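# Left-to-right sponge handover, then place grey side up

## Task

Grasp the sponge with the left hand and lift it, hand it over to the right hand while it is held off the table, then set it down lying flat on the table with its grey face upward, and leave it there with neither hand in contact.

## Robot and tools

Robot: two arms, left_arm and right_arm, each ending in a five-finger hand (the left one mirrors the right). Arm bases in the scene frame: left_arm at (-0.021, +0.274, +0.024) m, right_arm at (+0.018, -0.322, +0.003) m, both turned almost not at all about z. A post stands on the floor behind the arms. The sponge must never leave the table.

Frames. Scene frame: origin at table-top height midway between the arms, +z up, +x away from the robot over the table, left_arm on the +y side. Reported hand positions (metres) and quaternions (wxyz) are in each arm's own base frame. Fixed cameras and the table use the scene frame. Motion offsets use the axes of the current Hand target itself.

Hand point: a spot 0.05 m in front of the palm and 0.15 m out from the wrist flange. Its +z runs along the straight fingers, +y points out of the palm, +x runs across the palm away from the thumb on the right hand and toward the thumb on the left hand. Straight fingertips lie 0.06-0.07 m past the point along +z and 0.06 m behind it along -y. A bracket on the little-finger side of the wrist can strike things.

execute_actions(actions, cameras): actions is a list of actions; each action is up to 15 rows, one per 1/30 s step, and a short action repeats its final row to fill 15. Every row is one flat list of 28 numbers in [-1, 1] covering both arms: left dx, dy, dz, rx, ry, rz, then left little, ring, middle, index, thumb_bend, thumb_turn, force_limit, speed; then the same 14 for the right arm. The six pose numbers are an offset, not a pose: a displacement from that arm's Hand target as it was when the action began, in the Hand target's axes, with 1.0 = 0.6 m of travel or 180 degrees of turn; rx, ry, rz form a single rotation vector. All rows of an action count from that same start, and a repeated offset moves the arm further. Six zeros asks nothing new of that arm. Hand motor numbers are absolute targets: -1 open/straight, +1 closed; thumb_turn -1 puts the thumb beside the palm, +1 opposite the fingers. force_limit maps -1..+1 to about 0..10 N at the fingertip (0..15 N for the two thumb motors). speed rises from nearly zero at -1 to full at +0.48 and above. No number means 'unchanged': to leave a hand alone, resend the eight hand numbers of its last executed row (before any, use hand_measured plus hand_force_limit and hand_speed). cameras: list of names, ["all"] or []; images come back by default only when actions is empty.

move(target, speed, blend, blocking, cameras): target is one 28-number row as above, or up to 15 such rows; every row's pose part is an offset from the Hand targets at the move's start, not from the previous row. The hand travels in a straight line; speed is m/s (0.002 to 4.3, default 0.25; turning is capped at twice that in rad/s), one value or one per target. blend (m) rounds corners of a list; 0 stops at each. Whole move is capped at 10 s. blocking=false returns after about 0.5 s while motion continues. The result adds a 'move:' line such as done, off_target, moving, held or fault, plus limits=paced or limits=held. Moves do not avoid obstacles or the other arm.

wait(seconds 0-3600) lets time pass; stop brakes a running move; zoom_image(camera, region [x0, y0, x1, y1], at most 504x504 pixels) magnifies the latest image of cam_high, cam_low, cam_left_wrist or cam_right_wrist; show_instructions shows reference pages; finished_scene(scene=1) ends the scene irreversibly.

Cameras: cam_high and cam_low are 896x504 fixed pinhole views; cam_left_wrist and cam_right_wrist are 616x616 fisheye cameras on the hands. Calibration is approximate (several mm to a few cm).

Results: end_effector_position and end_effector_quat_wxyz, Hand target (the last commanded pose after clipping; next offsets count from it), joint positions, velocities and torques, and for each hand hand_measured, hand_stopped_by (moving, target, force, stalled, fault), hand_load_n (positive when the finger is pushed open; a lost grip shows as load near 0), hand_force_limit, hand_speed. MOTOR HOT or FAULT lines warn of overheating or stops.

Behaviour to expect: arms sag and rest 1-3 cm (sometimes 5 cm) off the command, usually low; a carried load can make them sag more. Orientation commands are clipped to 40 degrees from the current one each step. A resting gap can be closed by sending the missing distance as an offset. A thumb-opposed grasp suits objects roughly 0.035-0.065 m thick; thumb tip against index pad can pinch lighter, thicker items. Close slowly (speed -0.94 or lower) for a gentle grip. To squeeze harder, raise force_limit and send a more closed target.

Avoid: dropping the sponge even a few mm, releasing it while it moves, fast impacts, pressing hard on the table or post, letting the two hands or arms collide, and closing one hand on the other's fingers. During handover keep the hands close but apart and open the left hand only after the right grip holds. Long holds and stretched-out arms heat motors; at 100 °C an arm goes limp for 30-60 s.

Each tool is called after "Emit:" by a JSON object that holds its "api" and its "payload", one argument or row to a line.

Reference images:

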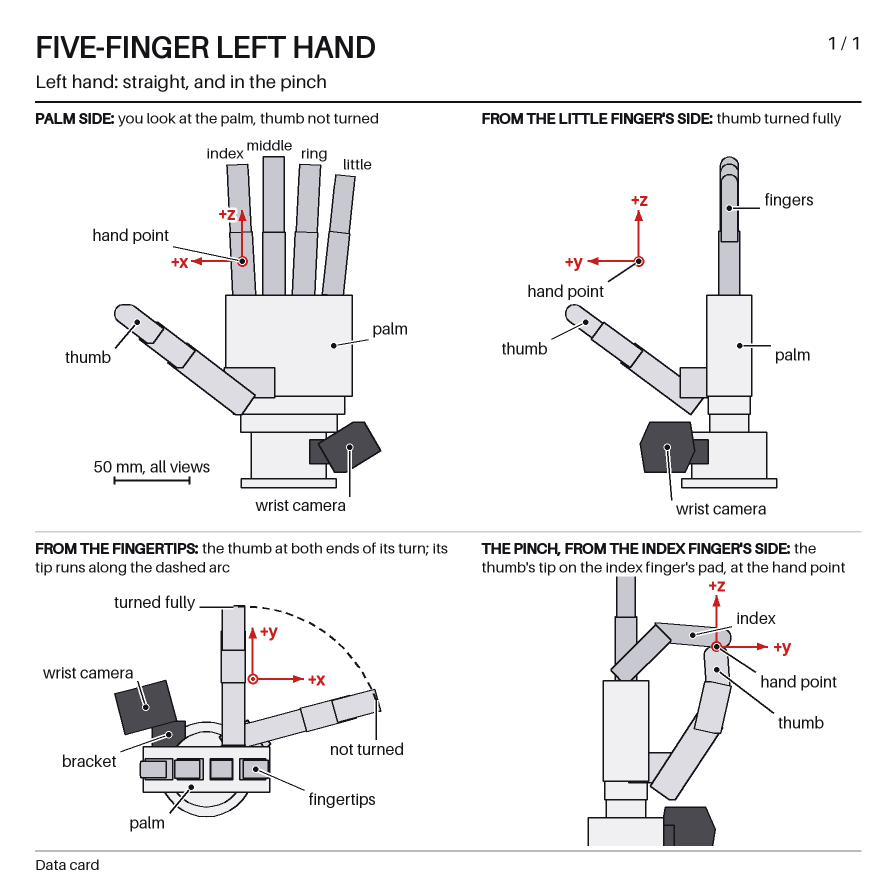

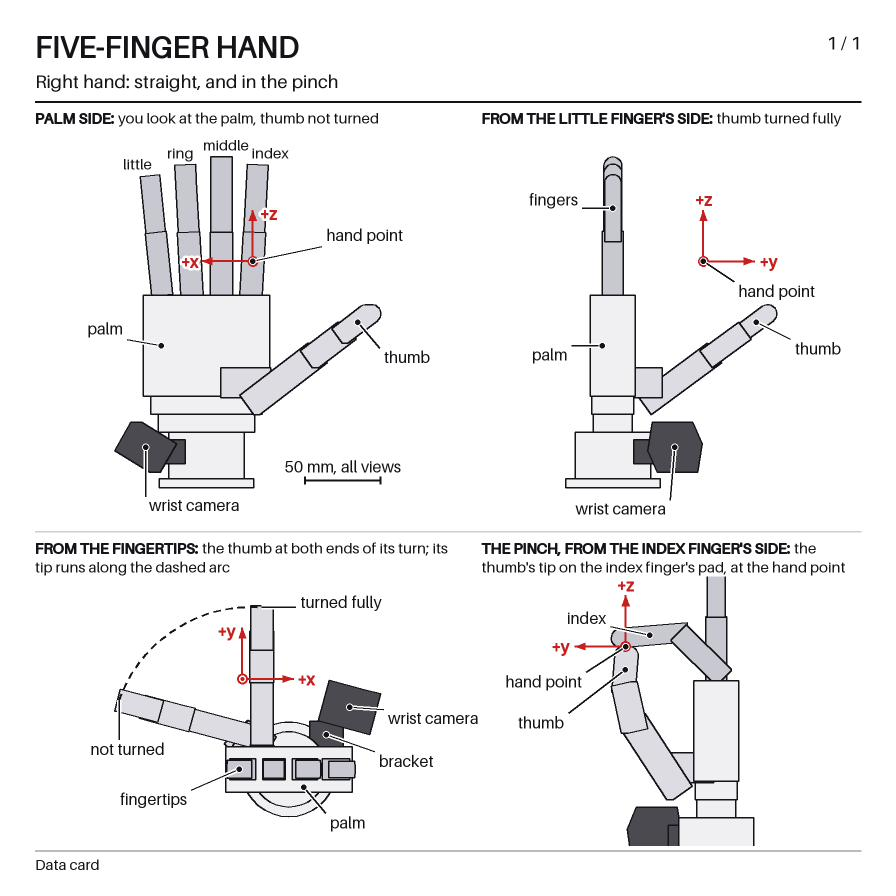

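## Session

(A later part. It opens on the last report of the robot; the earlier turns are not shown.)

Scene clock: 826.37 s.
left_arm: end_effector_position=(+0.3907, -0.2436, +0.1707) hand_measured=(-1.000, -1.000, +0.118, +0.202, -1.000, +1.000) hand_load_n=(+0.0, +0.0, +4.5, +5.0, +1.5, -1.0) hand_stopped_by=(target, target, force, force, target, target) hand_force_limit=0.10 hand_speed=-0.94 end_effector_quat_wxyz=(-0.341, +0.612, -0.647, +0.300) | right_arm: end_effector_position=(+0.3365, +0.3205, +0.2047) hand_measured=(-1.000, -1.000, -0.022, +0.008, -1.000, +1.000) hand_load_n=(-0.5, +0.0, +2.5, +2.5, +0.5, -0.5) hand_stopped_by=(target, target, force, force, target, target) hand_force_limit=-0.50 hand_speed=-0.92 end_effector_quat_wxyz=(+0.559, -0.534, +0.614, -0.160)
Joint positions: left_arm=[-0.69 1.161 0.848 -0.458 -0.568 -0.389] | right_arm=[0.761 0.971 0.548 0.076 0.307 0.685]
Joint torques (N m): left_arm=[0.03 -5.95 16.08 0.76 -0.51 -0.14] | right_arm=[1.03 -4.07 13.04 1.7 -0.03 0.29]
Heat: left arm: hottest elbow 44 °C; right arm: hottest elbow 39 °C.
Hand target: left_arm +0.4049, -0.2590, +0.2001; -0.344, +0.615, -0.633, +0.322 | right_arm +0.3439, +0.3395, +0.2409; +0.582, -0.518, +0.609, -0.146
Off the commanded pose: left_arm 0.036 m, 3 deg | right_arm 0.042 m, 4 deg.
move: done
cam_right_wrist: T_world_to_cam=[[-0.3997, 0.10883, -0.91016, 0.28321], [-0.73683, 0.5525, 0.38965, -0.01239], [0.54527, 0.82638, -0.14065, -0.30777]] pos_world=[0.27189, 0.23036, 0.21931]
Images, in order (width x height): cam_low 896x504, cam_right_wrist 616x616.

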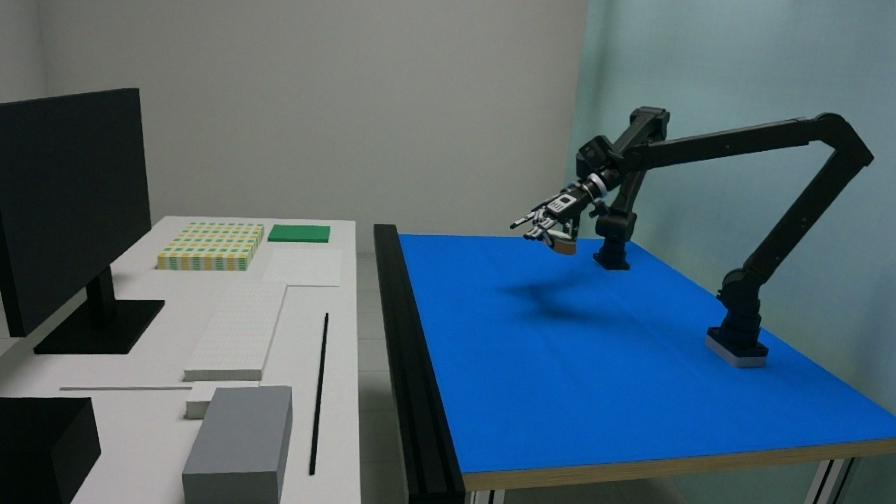

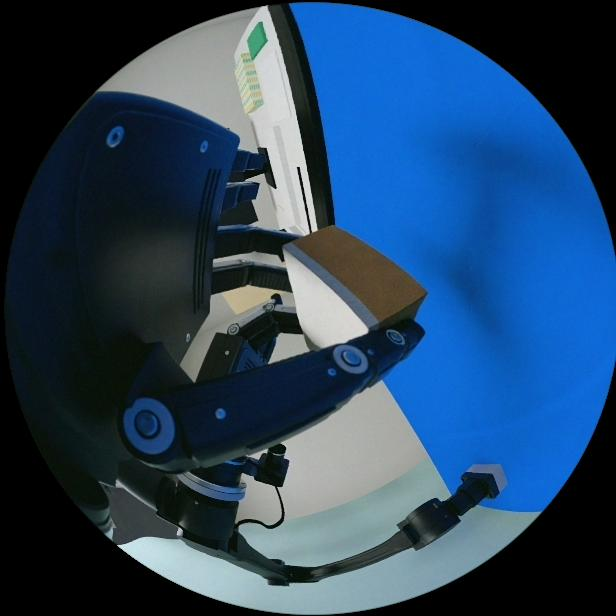

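Emit:
{"api": "move", "payload": {
  "target": [0,0,0,0,0,0,-1,-1,0.35,0.35,-1,1,0.1,-0.94,0,0,0,0,0,0,-1,-1,0.4,0.4,-1,1,0.1,-0.94],
  "cameras": ["all"]
}}

Emit:
{"api": "zoom_image", "payload": {
  "camera": "cam_right_wrist",
  "region": [240, 200, 440, 400]
}}

Emit:
{"api": "zoom_image", "payload": {
  "camera": "cam_left_wrist",
  "region": [150, 200, 400, 450]
}}

Scene clock: 834.07 s.
left_arm: end_effector_position=(+0.3891, -0.2442, +0.1700) hand_measured=(-1.000, -1.000, +0.118, +0.202, -1.000, +1.000) hand_load_n=(+0.0, +0.0, +4.5, +4.0, +1.5, -2.0) hand_stopped_by=(target, target, force, force, target, target) hand_force_limit=0.10 hand_speed=-0.94 end_effector_quat_wxyz=(-0.341, +0.611, -0.649, +0.298) | right_arm: end_effector_position=(+0.3368, +0.3203, +0.2040) hand_measured=(-1.000, -1.000, +0.110, +0.146, -1.000, +1.000) hand_load_n=(+0.0, +0.0, +5.5, +5.5, +1.0, -0.5) hand_stopped_by=(target, target, force, force, target, target) hand_force_limit=0.10 hand_speed=-0.94 end_effector_quat_wxyz=(+0.558, -0.534, +0.615, -0.161)
Joint positions: left_arm=[-0.693 1.161 0.848 -0.462 -0.568 -0.389] | right_arm=[0.761 0.973 0.548 0.076 0.309 0.685]
Joint torques (N m): left_arm=[0.26 -5.89 16.08 0.91 -0.53 -0.14] | right_arm=[1.67 -3.84 12.93 1.63 -0.09 0.33]
Heat: left arm: hottest elbow 44 °C; right arm: hottest elbow 39 °C.
Hand target: left_arm +0.4049, -0.2590, +0.2001; -0.344, +0.615, -0.633, +0.322 | right_arm +0.3439, +0.3395, +0.2409; +0.582, -0.518, +0.609, -0.146
Off the commanded pose: left_arm 0.037 m, 3 deg | right_arm 0.042 m, 4 deg.
move: done
cam_left_wrist: T_world_to_cam=[[0.58587, -0.2791, 0.76083, -0.43033], [-0.50686, -0.85873, 0.07529, -0.02366], [0.63233, -0.42975, -0.64457, -0.12537]] pos_world=[0.31941, -0.1943, 0.24838]
cam_right_wrist: T_world_to_cam=[[-0.40018, 0.10807, -0.91004, 0.28309], [-0.73576, 0.55414, 0.38934, -0.01267], [0.54637, 0.82538, -0.14225, -0.30753]] pos_world=[0.27199, 0.23026, 0.21881]

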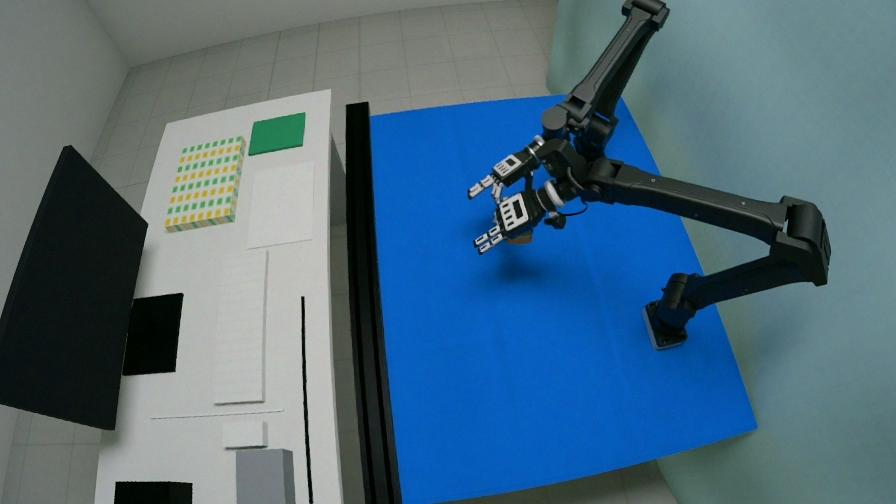

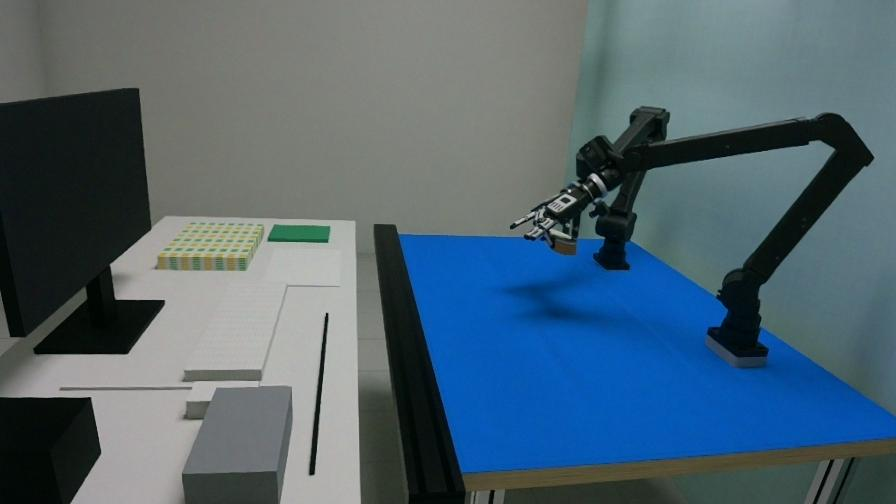

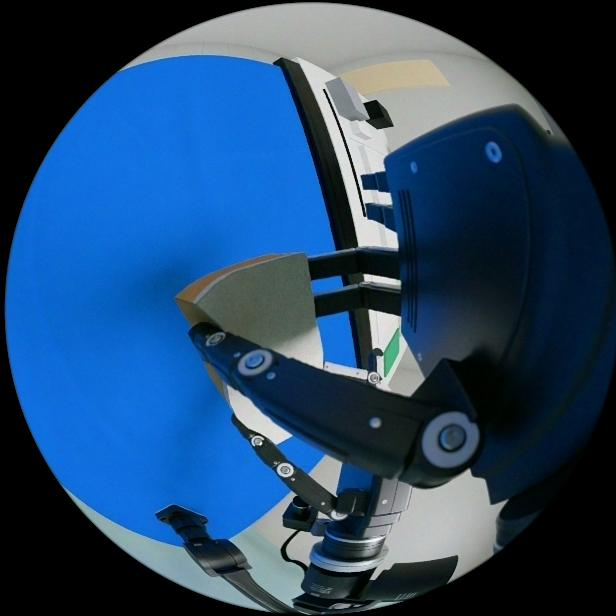

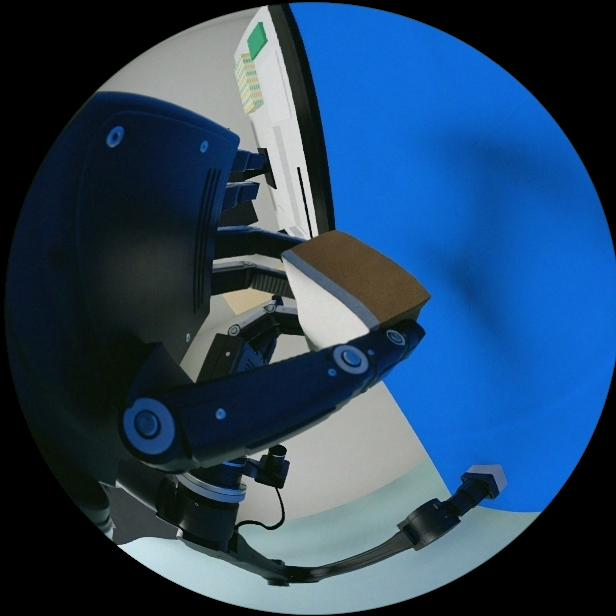

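Scaled by 2.520 from the camera's image (finer frame: 880x880).

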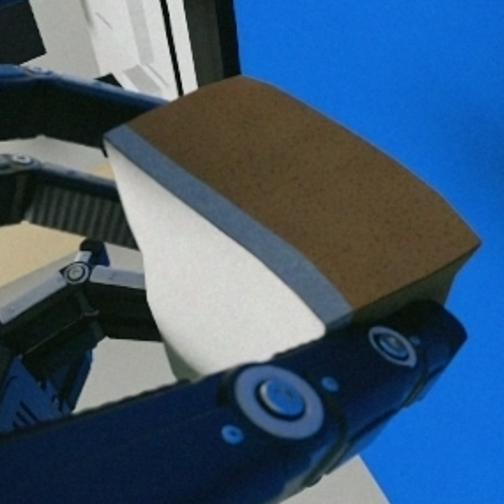

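Scaled by 2.016 from the camera's image (finer frame: 880x880).

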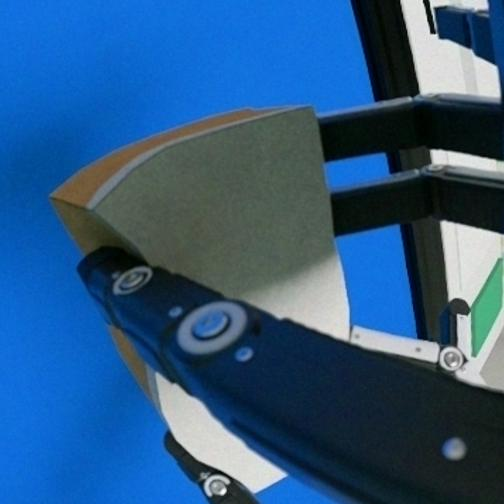

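Emit:
{"api": "move", "payload": {
  "target": [0,0,0,0,0,0,-1,-1,-0.4,-0.4,-1,1,0.1,-0.85,0,0,0,0,0,0,-1,-1,0.4,0.4,-1,1,0.1,-0.94],
  "cameras": ["all"]
}}

Emit:
{"api": "zoom_image", "payload": {
  "camera": "cam_right_wrist",
  "region": [240, 200, 440, 400]
}}

Emit:
{"api": "zoom_image", "payload": {
  "camera": "cam_left_wrist",
  "region": [150, 200, 400, 450]
}}

Scene clock: 847.53 s.
left_arm: end_effector_position=(+0.3876, -0.2434, +0.1688) hand_measured=(-1.000, -1.000, -0.400, -0.400, -1.000, +1.000) hand_load_n=(+0.0, +0.0, +0.0, +0.0, +0.5, -2.0) hand_stopped_by=(target, target, target, target, target, target) hand_force_limit=0.10 hand_speed=-0.85 end_effector_quat_wxyz=(-0.341, +0.611, -0.651, +0.295) | right_arm: end_effector_position=(+0.3381, +0.3203, +0.2052) hand_measured=(-1.000, -1.000, +0.110, +0.146, -1.000, +1.000) hand_load_n=(+0.0, +0.0, +5.0, +5.5, +0.5, +0.0) hand_stopped_by=(target, target, force, force, target, target) hand_force_limit=0.10 hand_speed=-0.94 end_effector_quat_wxyz=(+0.558, -0.532, +0.615, -0.163)
Joint positions: left_arm=[-0.695 1.161 0.848 -0.47 -0.57 -0.389] | right_arm=[0.761 0.974 0.551 0.076 0.313 0.685]
Joint torques (N m): left_arm=[0.44 -5.83 16.05 1.16 -0.52 -0.15] | right_arm=[1.2 -4.07 12.78 1.61 -0.24 0.2]
Heat: left arm: hottest elbow 44 °C; right arm: hottest elbow 40 °C.
Hand target: left_arm +0.4049, -0.2590, +0.2001; -0.344, +0.615, -0.633, +0.322 | right_arm +0.3439, +0.3395, +0.2409; +0.582, -0.518, +0.609, -0.146
Off the commanded pose: left_arm 0.039 m, 4 deg | right_arm 0.041 m, 4 deg.
move: done
cam_left_wrist: T_world_to_cam=[[0.58965, -0.2837, 0.75619, -0.43018], [-0.50686, -0.85893, 0.07299, -0.02339], [0.62881, -0.42632, -0.65027, -0.12168]] pos_world=[0.31832, -0.19401, 0.24788]
cam_right_wrist: T_world_to_cam=[[-0.39772, 0.10982, -0.91091, 0.28348], [-0.73421, 0.5573, 0.38776, -0.01329], [0.55024, 0.82302, -0.14102, -0.30896]] pos_world=[0.27299, 0.23056, 0.21981]

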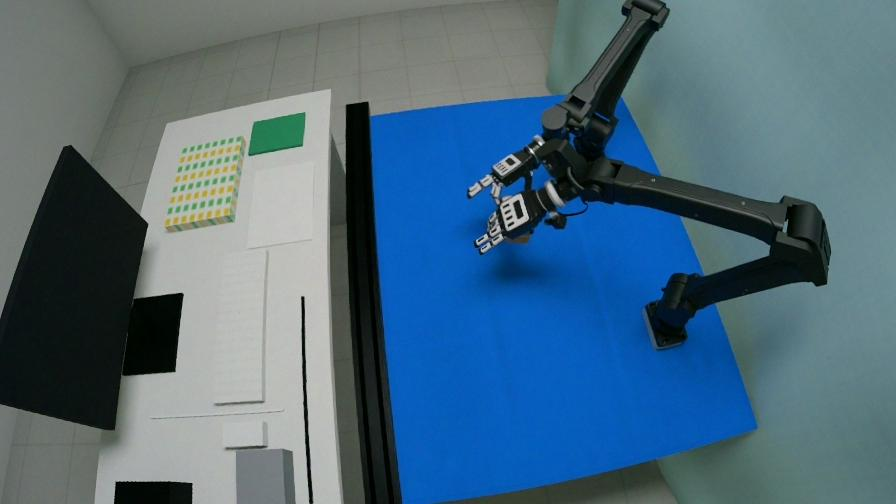

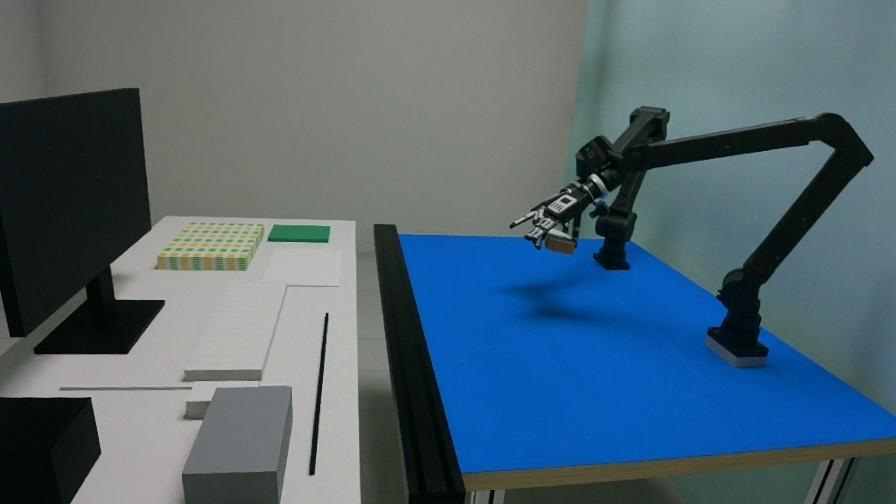

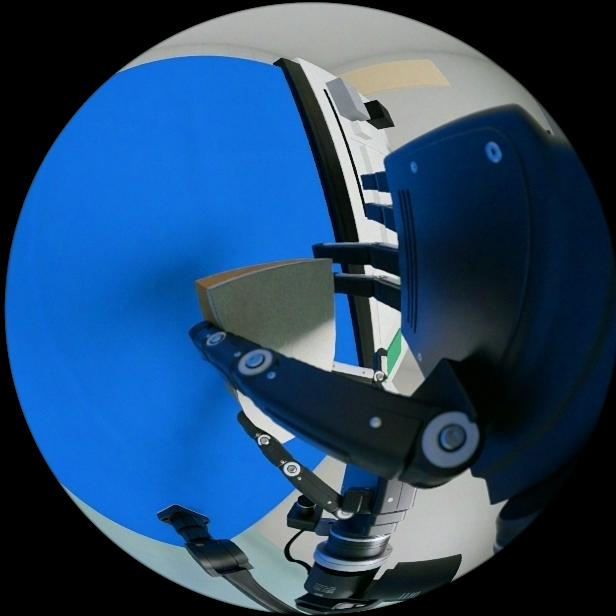

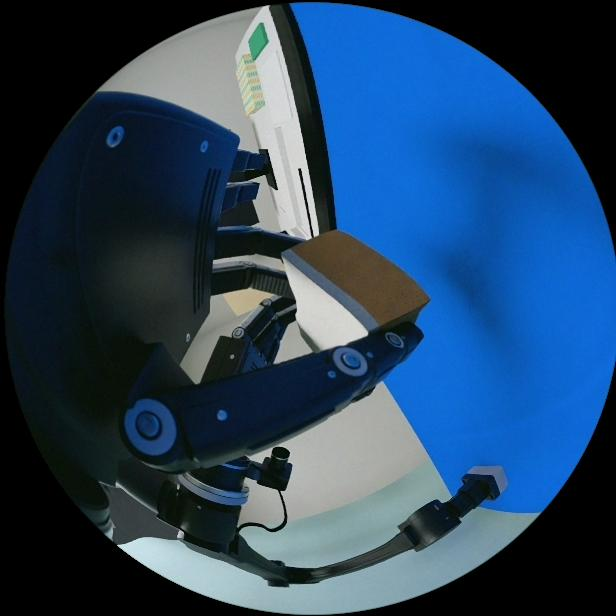

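Scaled by 2.520 from the camera's image (finer frame: 880x880).

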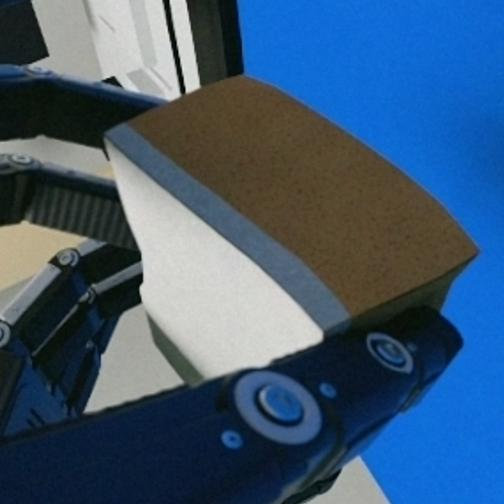

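Scaled by 2.016 from the camera's image (finer frame: 880x880).

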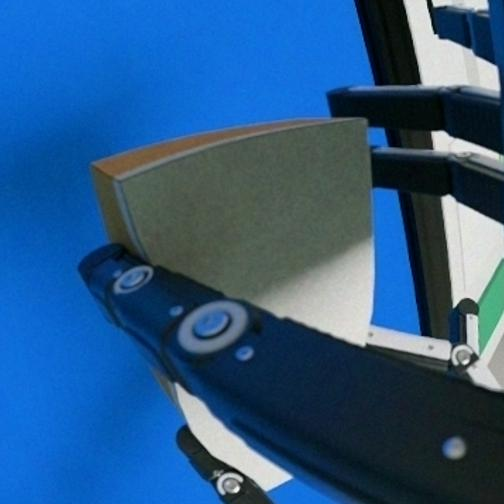

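Emit:
{"api": "move", "payload": {
  "target": [0,0,0,0,0,0,-1,-1,-1,-1,-1,1,0.1,-0.7,0,0,0,0,0,0,-1,-1,0.4,0.4,-1,1,0.1,-0.94],
  "cameras": ["cam_left_wrist"]
}}

Scene clock: 852.13 s.
left_arm: end_effector_position=(+0.3876, -0.2434, +0.1688) hand_measured=(-1.000, -1.000, -1.000, -1.000, -1.000, +1.000) hand_load_n=(+0.0, +0.0, +0.0, +0.0, +0.0, -2.0) hand_stopped_by=(target, target, target, target, target, target) hand_force_limit=0.10 hand_speed=-0.70 end_effector_quat_wxyz=(-0.341, +0.611, -0.651, +0.295) | right_arm: end_effector_position=(+0.3381, +0.3203, +0.2052) hand_measured=(-1.000, -1.000, +0.110, +0.146, -1.000, +1.000) hand_load_n=(+0.0, +0.0, +5.5, +5.5, +1.0, +0.0) hand_stopped_by=(target, target, force, force, target, target) hand_force_limit=0.10 hand_speed=-0.94 end_effector_quat_wxyz=(+0.558, -0.532, +0.615, -0.163)
Joint positions: left_arm=[-0.695 1.161 0.848 -0.47 -0.57 -0.389] | right_arm=[0.761 0.974 0.551 0.076 0.313 0.685]
Joint torques (N m): left_arm=[0.5 -5.89 16.06 1.18 -0.5 -0.13] | right_arm=[2.02 -4.19 12.68 1.69 -0.29 0.29]
Heat: left arm: hottest elbow 44 °C; right arm: hottest elbow 41 °C.
Hand target: left_arm +0.4049, -0.2590, +0.2001; -0.344, +0.615, -0.633, +0.322 | right_arm +0.3439, +0.3395, +0.2409; +0.582, -0.518, +0.609, -0.146
Off the commanded pose: left_arm 0.039 m, 4 deg | right_arm 0.041 m, 4 deg.
move: done
cam_left_wrist: T_world_to_cam=[[0.58965, -0.2837, 0.75619, -0.43018], [-0.50686, -0.85893, 0.07299, -0.02339], [0.62881, -0.42632, -0.65027, -0.12168]] pos_world=[0.31832, -0.19401, 0.24788]

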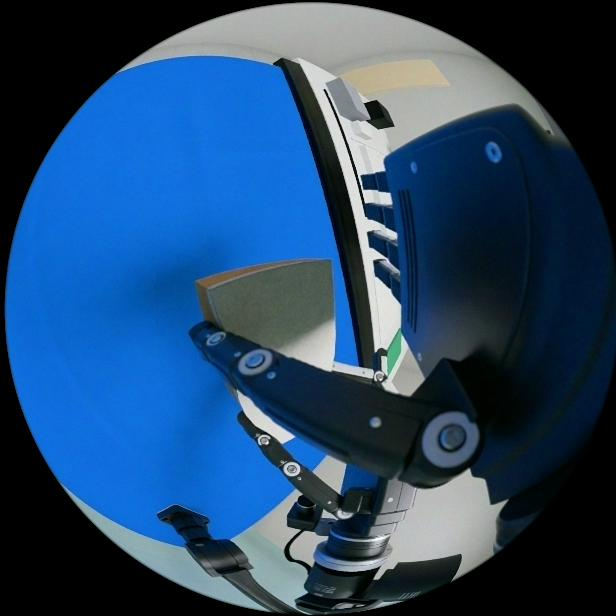

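Emit:
{"api": "move", "payload": {
  "target": [-0.0333,0.0245,-0.0643,0,0,0,-1,-1,-1,-1,-1,1,0.1,-0.7,0,0,0,0,0,0,-1,-1,0.4,0.4,-1,1,0.1,-0.94],
  "speed": 0.05,
  "cameras": ["all"]
}}

Emit:
{"api": "zoom_image", "payload": {
  "camera": "cam_left_wrist",
  "region": [150, 200, 400, 450]
}}

Scene clock: 863.40 s.
left_arm: end_effector_position=(+0.3700, -0.2358, +0.2015) hand_measured=(-1.000, -1.000, -1.000, -1.000, -1.000, +1.000) hand_load_n=(+0.0, -0.5, +0.0, +0.0, +0.0, +0.0) hand_stopped_by=(target, target, target, target, target, target) hand_force_limit=0.10 hand_speed=-0.70 end_effector_quat_wxyz=(-0.344, +0.616, -0.635, +0.314) | right_arm: end_effector_position=(+0.3357, +0.3230, +0.2054) hand_measured=(-1.000, -1.000, +0.110, +0.146, -1.000, +1.000) hand_load_n=(+0.0, +0.0, +5.0, +4.5, +0.5, -1.0) hand_stopped_by=(target, target, force, force, target, target) hand_force_limit=0.10 hand_speed=-0.94 end_effector_quat_wxyz=(+0.560, -0.535, +0.614, -0.157)
Joint positions: left_arm=[-0.715 1.061 0.848 -0.539 -0.593 -0.421] | right_arm=[0.764 0.974 0.551 0.076 0.302 0.688]
Joint torques (N m): left_arm=[0.03 -6.71 10.92 0.76 -0.57 -0.15] | right_arm=[1.14 -4.07 12.71 1.74 -0.2 0.31]
Heat: left arm: hottest elbow 44 °C; right arm: hottest elbow 43 °C.
Hand target: left_arm +0.3649, -0.2391, +0.2101; -0.344, +0.615, -0.633, +0.322 | right_arm +0.3439, +0.3395, +0.2409; +0.582, -0.518, +0.609, -0.146
Off the commanded pose: left_arm 0.011 m, 1 deg | right_arm 0.040 m, 3 deg.
move: off_target (left_arm)
cam_left_wrist: T_world_to_cam=[[0.56705, -0.2487, 0.78524, -0.43157], [-0.49635, -0.86397, 0.0848, -0.0356], [0.65734, -0.43784, -0.61336, -0.10681]] pos_world=[0.29726, -0.18485, 0.27639]
cam_right_wrist: T_world_to_cam=[[-0.40245, 0.10971, -0.90884, 0.28348], [-0.73948, 0.54626, 0.3934, -0.01259], [0.53963, 0.8304, -0.13871, -0.30912]] pos_world=[0.27158, 0.23247, 0.21971]

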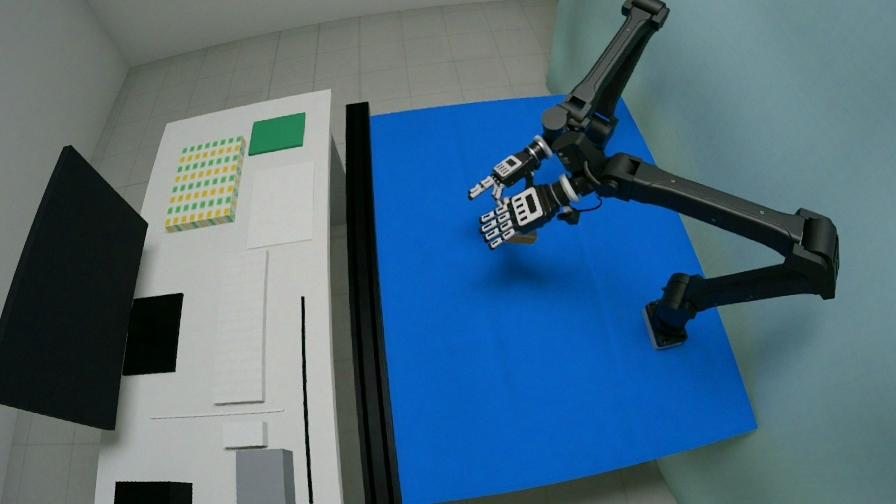

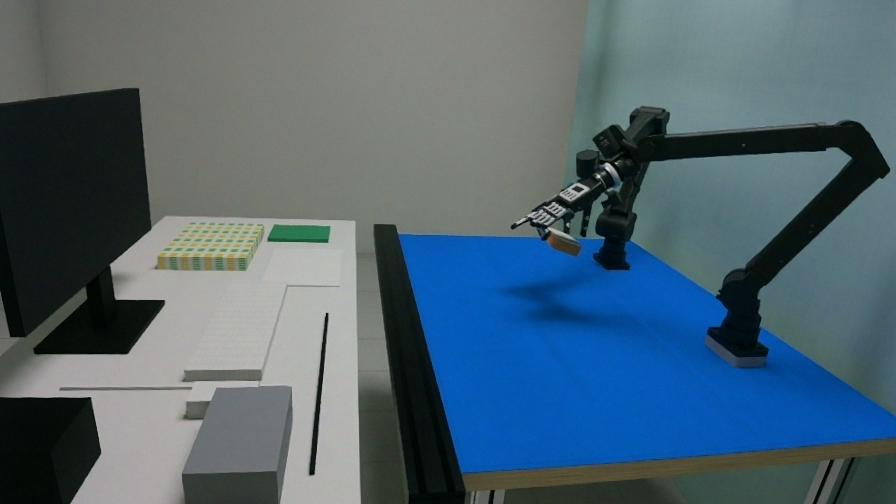

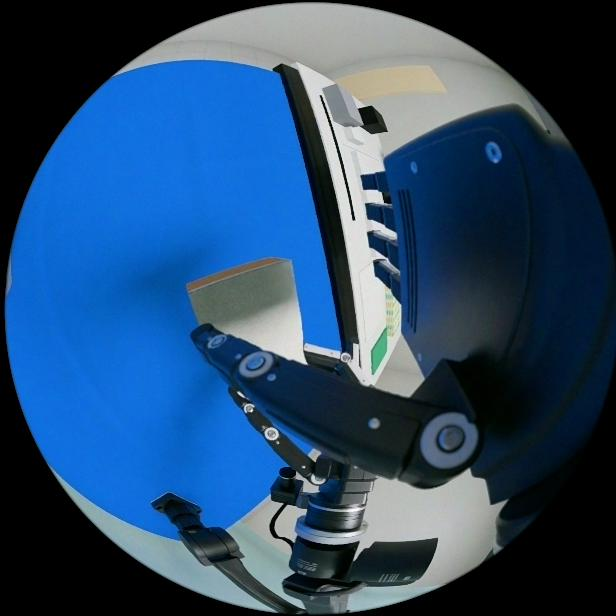

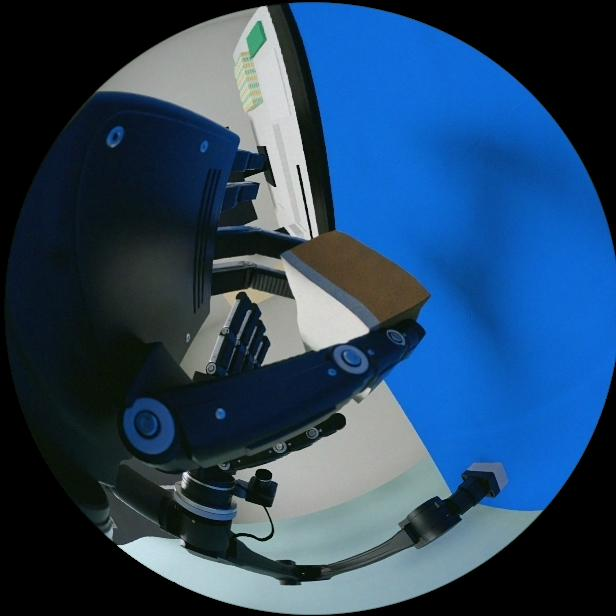

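Scaled by 2.016 from the camera's image (finer frame: 880x880).

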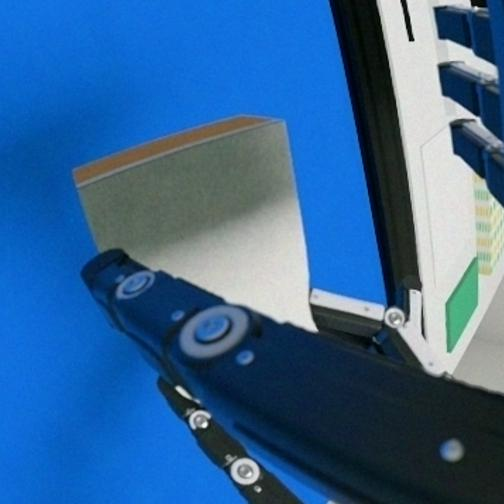

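Emit:
{"api": "move", "payload": {
  "target": [-0.2685,-0.0225,-0.0375,0,0,0,-1,-1,-1,-1,-1,1,0.1,-0.7,0,0,0,0,0,0,-1,-1,0.4,0.4,-1,1,0.1,-0.94],
  "speed": 0.1,
  "cameras": ["all"]
}}

Emit:
{"api": "zoom_image", "payload": {
  "camera": "cam_right_wrist",
  "region": [240, 200, 440, 400]
}}

Emit:
{"api": "zoom_image", "payload": {
  "camera": "cam_low",
  "region": [500, 160, 620, 280]
}}

Scene clock: 876.60 s.
left_arm: end_effector_position=(+0.3570, -0.1325, +0.1569) hand_measured=(-1.000, -1.000, -1.000, -1.000, -1.000, +1.000) hand_load_n=(+0.0, +0.0, +0.0, +0.0, +0.0, +0.0) hand_stopped_by=(target, target, target, target, target, target) hand_force_limit=0.10 hand_speed=-0.70 end_effector_quat_wxyz=(+0.287, -0.598, +0.702, -0.258) | right_arm: end_effector_position=(+0.3357, +0.3230, +0.2054) hand_measured=(-1.000, -1.000, +0.110, +0.146, -1.000, +1.000) hand_load_n=(+0.0, +0.0, +5.0, +4.5, +1.0, -1.0) hand_stopped_by=(target, target, force, force, target, target) hand_force_limit=0.10 hand_speed=-0.94 end_effector_quat_wxyz=(+0.560, -0.535, +0.614, -0.157)
Joint positions: left_arm=[-0.385 0.966 0.733 -0.577 -0.252 -0.124] | right_arm=[0.764 0.974 0.551 0.076 0.302 0.688]
Joint torques (N m): left_arm=[9.7 -17.67 10.97 0.95 -0.02 0.13] | right_arm=[1.55 -5.13 13.03 1.72 -0.14 0.2]
Heat: left arm: hottest elbow 42 °C; right arm: hottest elbow 44 °C.
Hand target: left_arm +0.3550, -0.0789, +0.2402; +0.344, -0.615, +0.633, -0.322 | right_arm +0.3439, +0.3395, +0.2409; +0.582, -0.518, +0.609, -0.146
Off the commanded pose: left_arm 0.099 m, 13 deg | right_arm 0.040 m, 3 deg.
move: off_target (left_arm)
cam_left_wrist: T_world_to_cam=[[0.66302, -0.35297, 0.66017, -0.39194], [-0.56456, -0.81488, 0.1313, 0.07458], [0.49162, -0.45976, -0.73955, -0.00438]] pos_world=[0.30412, -0.07958, 0.24571]
cam_right_wrist: T_world_to_cam=[[-0.40245, 0.10971, -0.90884, 0.28348], [-0.73948, 0.54626, 0.3934, -0.01259], [0.53963, 0.8304, -0.13871, -0.30912]] pos_world=[0.27158, 0.23247, 0.21971]

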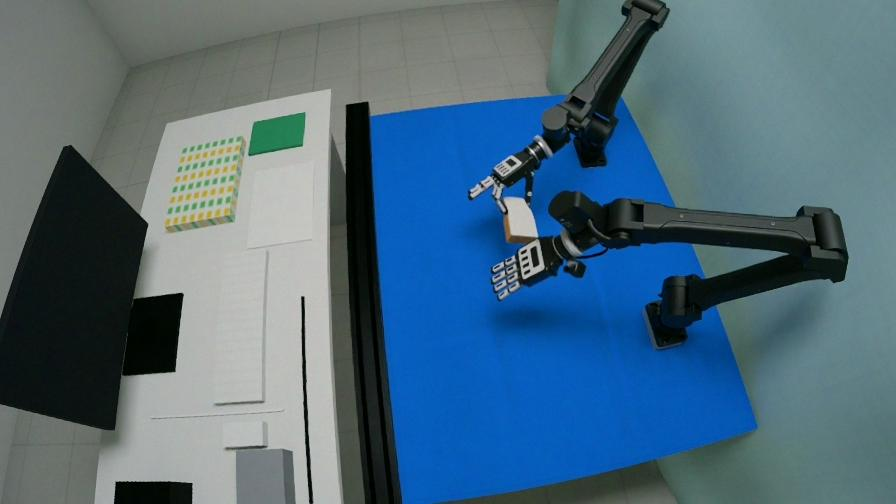

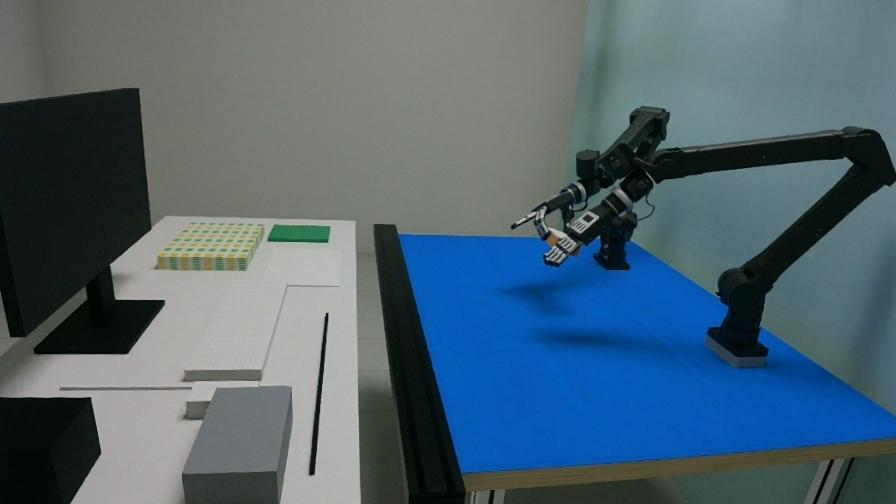

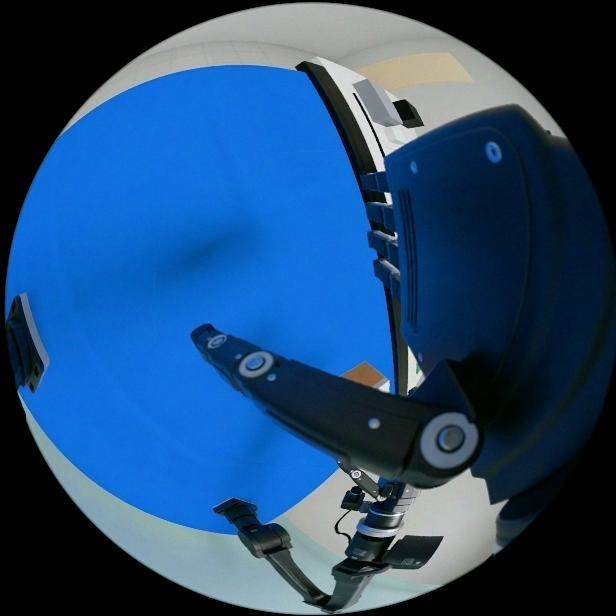

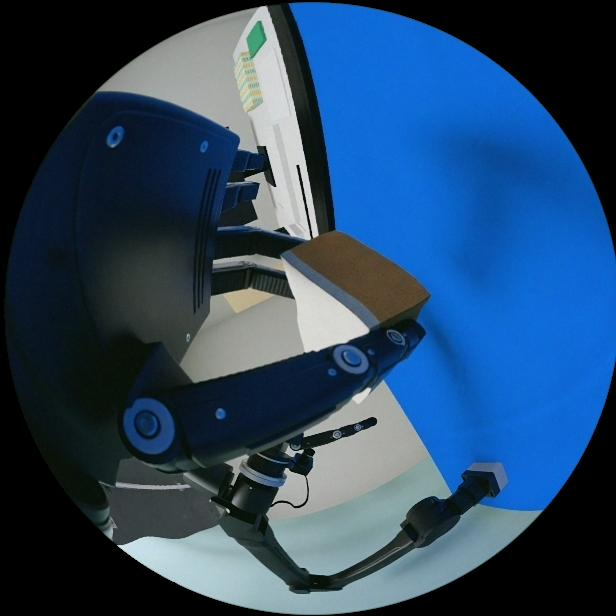

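Scaled by 2.520 from the camera's image (finer frame: 880x880).

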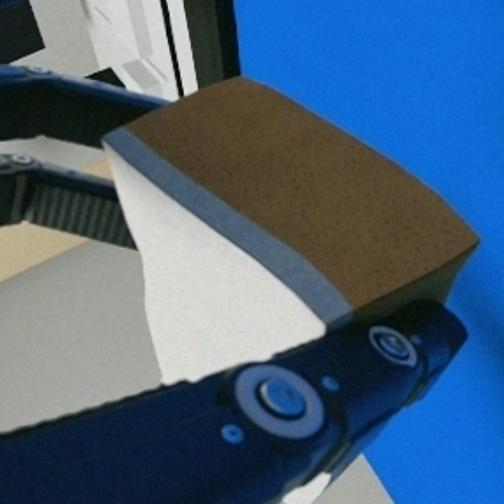

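Scaled by 4.200 from the camera's image (finer frame: 1280x720).

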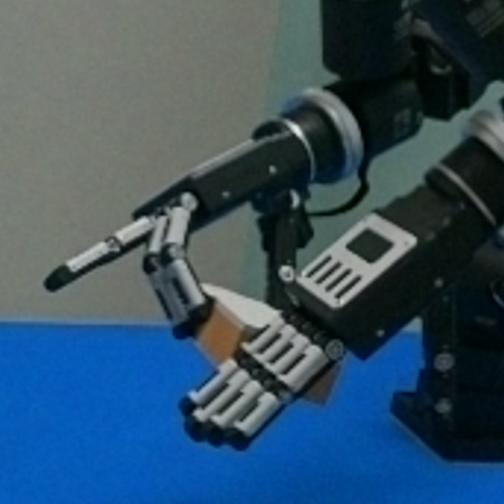

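Emit:
{"api": "move", "payload": {
  "target": [0.0813,0.0825,0.0962,-0.0585,0.0165,0.0362,-1,-1,-1,-1,-1,1,0.1,-0.7,0,0,0,0,0,0,-1,-1,0.4,0.4,-1,1,0.1,-0.94],
  "speed": 0.1
}}

Scene clock: 902.50 s.
left_arm: end_effector_position=(+0.3593, -0.1253, +0.1441) hand_measured=(-1.000, -1.000, -1.000, -1.000, -1.000, +1.000) hand_load_n=(+0.0, +0.0, +0.0, +0.0, +0.0, +0.0) hand_stopped_by=(target, target, target, target, target, target) hand_force_limit=0.10 hand_speed=-0.70 end_effector_quat_wxyz=(+0.273, -0.602, +0.709, -0.245) | right_arm: end_effector_position=(+0.3357, +0.3230, +0.2054) hand_measured=(-1.000, -1.000, +0.110, +0.146, -1.000, +1.000) hand_load_n=(+0.0, +0.0, +5.0, +5.0, +1.0, -1.0) hand_stopped_by=(target, target, force, force, target, target) hand_force_limit=0.10 hand_speed=-0.94 end_effector_quat_wxyz=(+0.560, -0.535, +0.614, -0.157)
Joint positions: left_arm=[-0.351 1 0.733 -0.579 -0.22 -0.105] | right_arm=[0.764 0.974 0.551 0.076 0.302 0.688]
Joint torques (N m): left_arm=[1.67 -4.31 14.22 1.29 0 0.14] | right_arm=[1.61 -4.48 13.22 1.59 -0.17 0.18]
Heat: left arm: hottest elbow 40 °C; right arm: hottest elbow 45 °C.
Hand target: left_arm +0.3750, -0.1250, +0.1651; +0.287, -0.598, +0.702, -0.258 | right_arm +0.3439, +0.3395, +0.2409; +0.582, -0.518, +0.609, -0.146
Off the commanded pose: left_arm 0.026 m, 2 deg | right_arm 0.040 m, 3 deg.
move: off_target (left_arm)

Emit:
{"api": "execute_actions", "payload": {
  "actions": []
}}

Emit:
{"api": "zoom_image", "payload": {
  "camera": "cam_low",
  "region": [500, 180, 600, 280]
}}

Emit:
{"api": "zoom_image", "payload": {
  "camera": "cam_high",
  "region": [460, 150, 560, 250]
}}

Emit:
{"api": "zoom_image", "payload": {
  "camera": "cam_right_wrist",
  "region": [260, 220, 440, 400]
}}

Scene clock: 924.17 s.
left_arm: end_effector_position=(+0.3593, -0.1253, +0.1441) hand_measured=(-1.000, -1.000, -1.000, -1.000, -1.000, +1.000) hand_load_n=(+0.0, +0.0, +0.0, +0.0, +0.0, +0.0) hand_stopped_by=(target, target, target, target, target, target) hand_force_limit=0.10 hand_speed=-0.70 end_effector_quat_wxyz=(+0.273, -0.602, +0.709, -0.245) | right_arm: end_effector_position=(+0.3357, +0.3230, +0.2054) hand_measured=(-1.000, -1.000, +0.110, +0.146, -1.000, +1.000) hand_load_n=(+0.0, +0.0, +5.0, +5.0, +1.0, -1.0) hand_stopped_by=(target, target, force, force, target, target) hand_force_limit=0.10 hand_speed=-0.94 end_effector_quat_wxyz=(+0.560, -0.535, +0.614, -0.157)
Joint positions: left_arm=[-0.351 1 0.733 -0.579 -0.22 -0.105] | right_arm=[0.764 0.974 0.551 0.076 0.302 0.688]
Joint velocities: within noise
Joint torques (N m): left_arm=[1.55 -4.31 14.2 1.31 0 0.13] | right_arm=[0.91 -4.48 12.79 1.57 -0.16 0.18]
Heat: left arm: hottest elbow 39 °C; right arm: hottest elbow 46 °C.
Hand target: left_arm +0.3750, -0.1250, +0.1651; +0.287, -0.598, +0.702, -0.258 | right_arm +0.3439, +0.3395, +0.2409; +0.582, -0.518, +0.609, -0.146
Off the commanded pose: left_arm 0.026 m, 2 deg | right_arm 0.040 m, 3 deg.
camera_calibration:
cam_left_wrist: T_world_to_cam=[[0.68913, -0.35588, 0.63123, -0.38808], [-0.55971, -0.81467, 0.15176, 0.07871], [0.46024, -0.45789, -0.76061, 0.00285]] pos_world=[0.31018, -0.07268, 0.23519]
cam_right_wrist: T_world_to_cam=[[-0.40245, 0.10971, -0.90884, 0.28348], [-0.73948, 0.54626, 0.3934, -0.01259], [0.53963, 0.8304, -0.13871, -0.30912]] pos_world=[0.27158, 0.23247, 0.21971]

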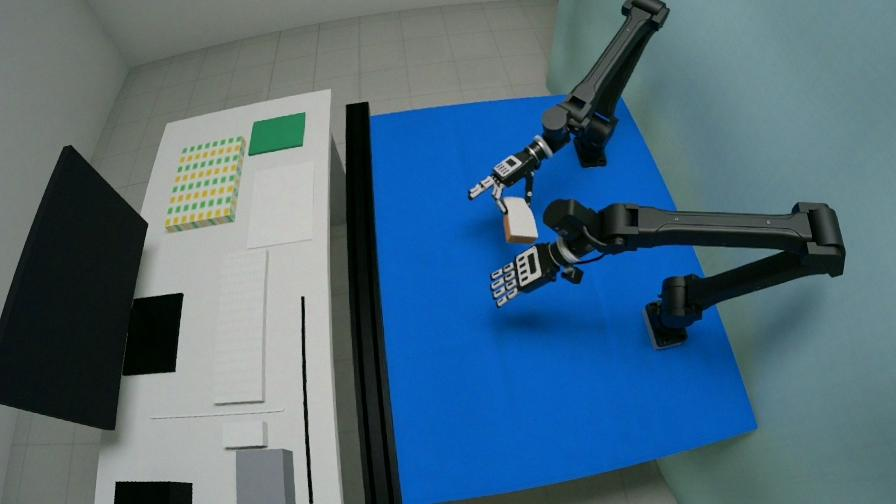

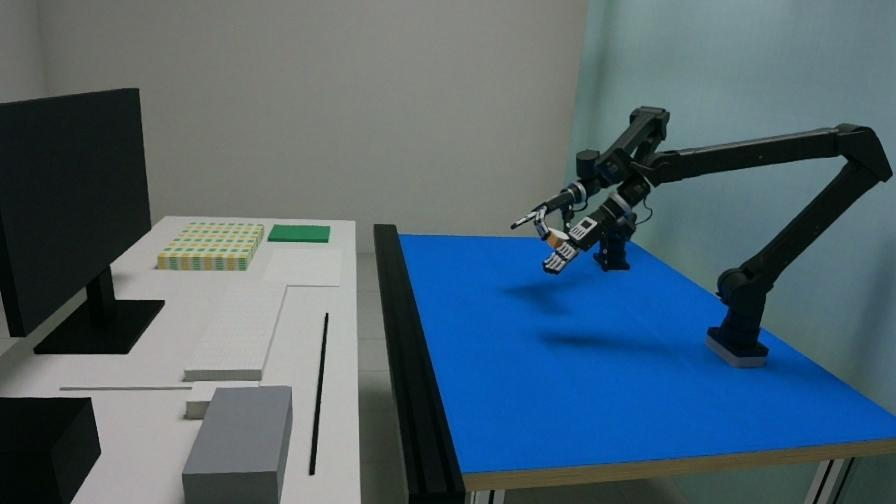

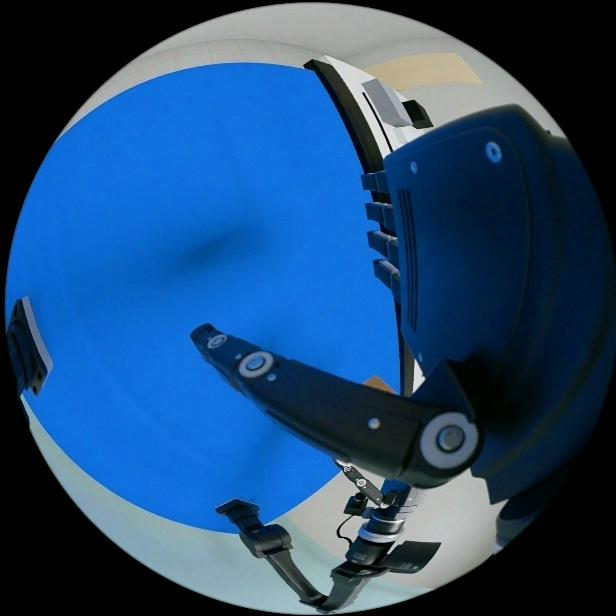

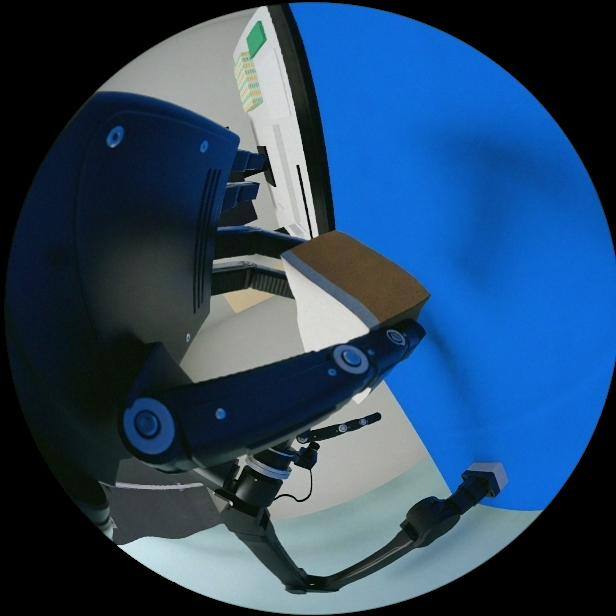

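Scaled by 5.040 from the camera's image (finer frame: 1280x720).

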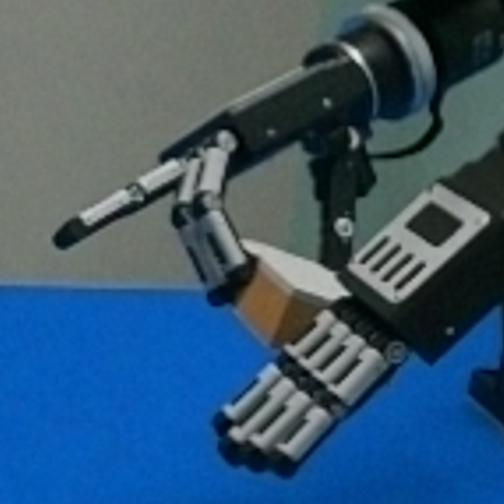

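Scaled by 5.040 from the camera's image (finer frame: 1280x720).

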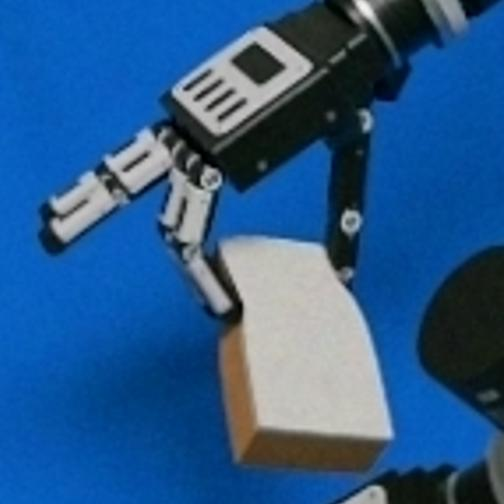

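Scaled by 2.800 from the camera's image (finer frame: 880x880).

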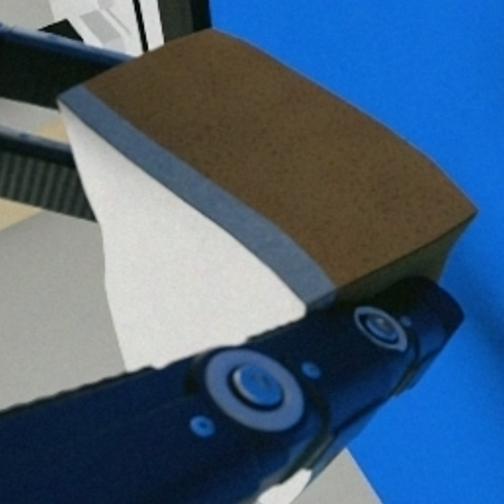

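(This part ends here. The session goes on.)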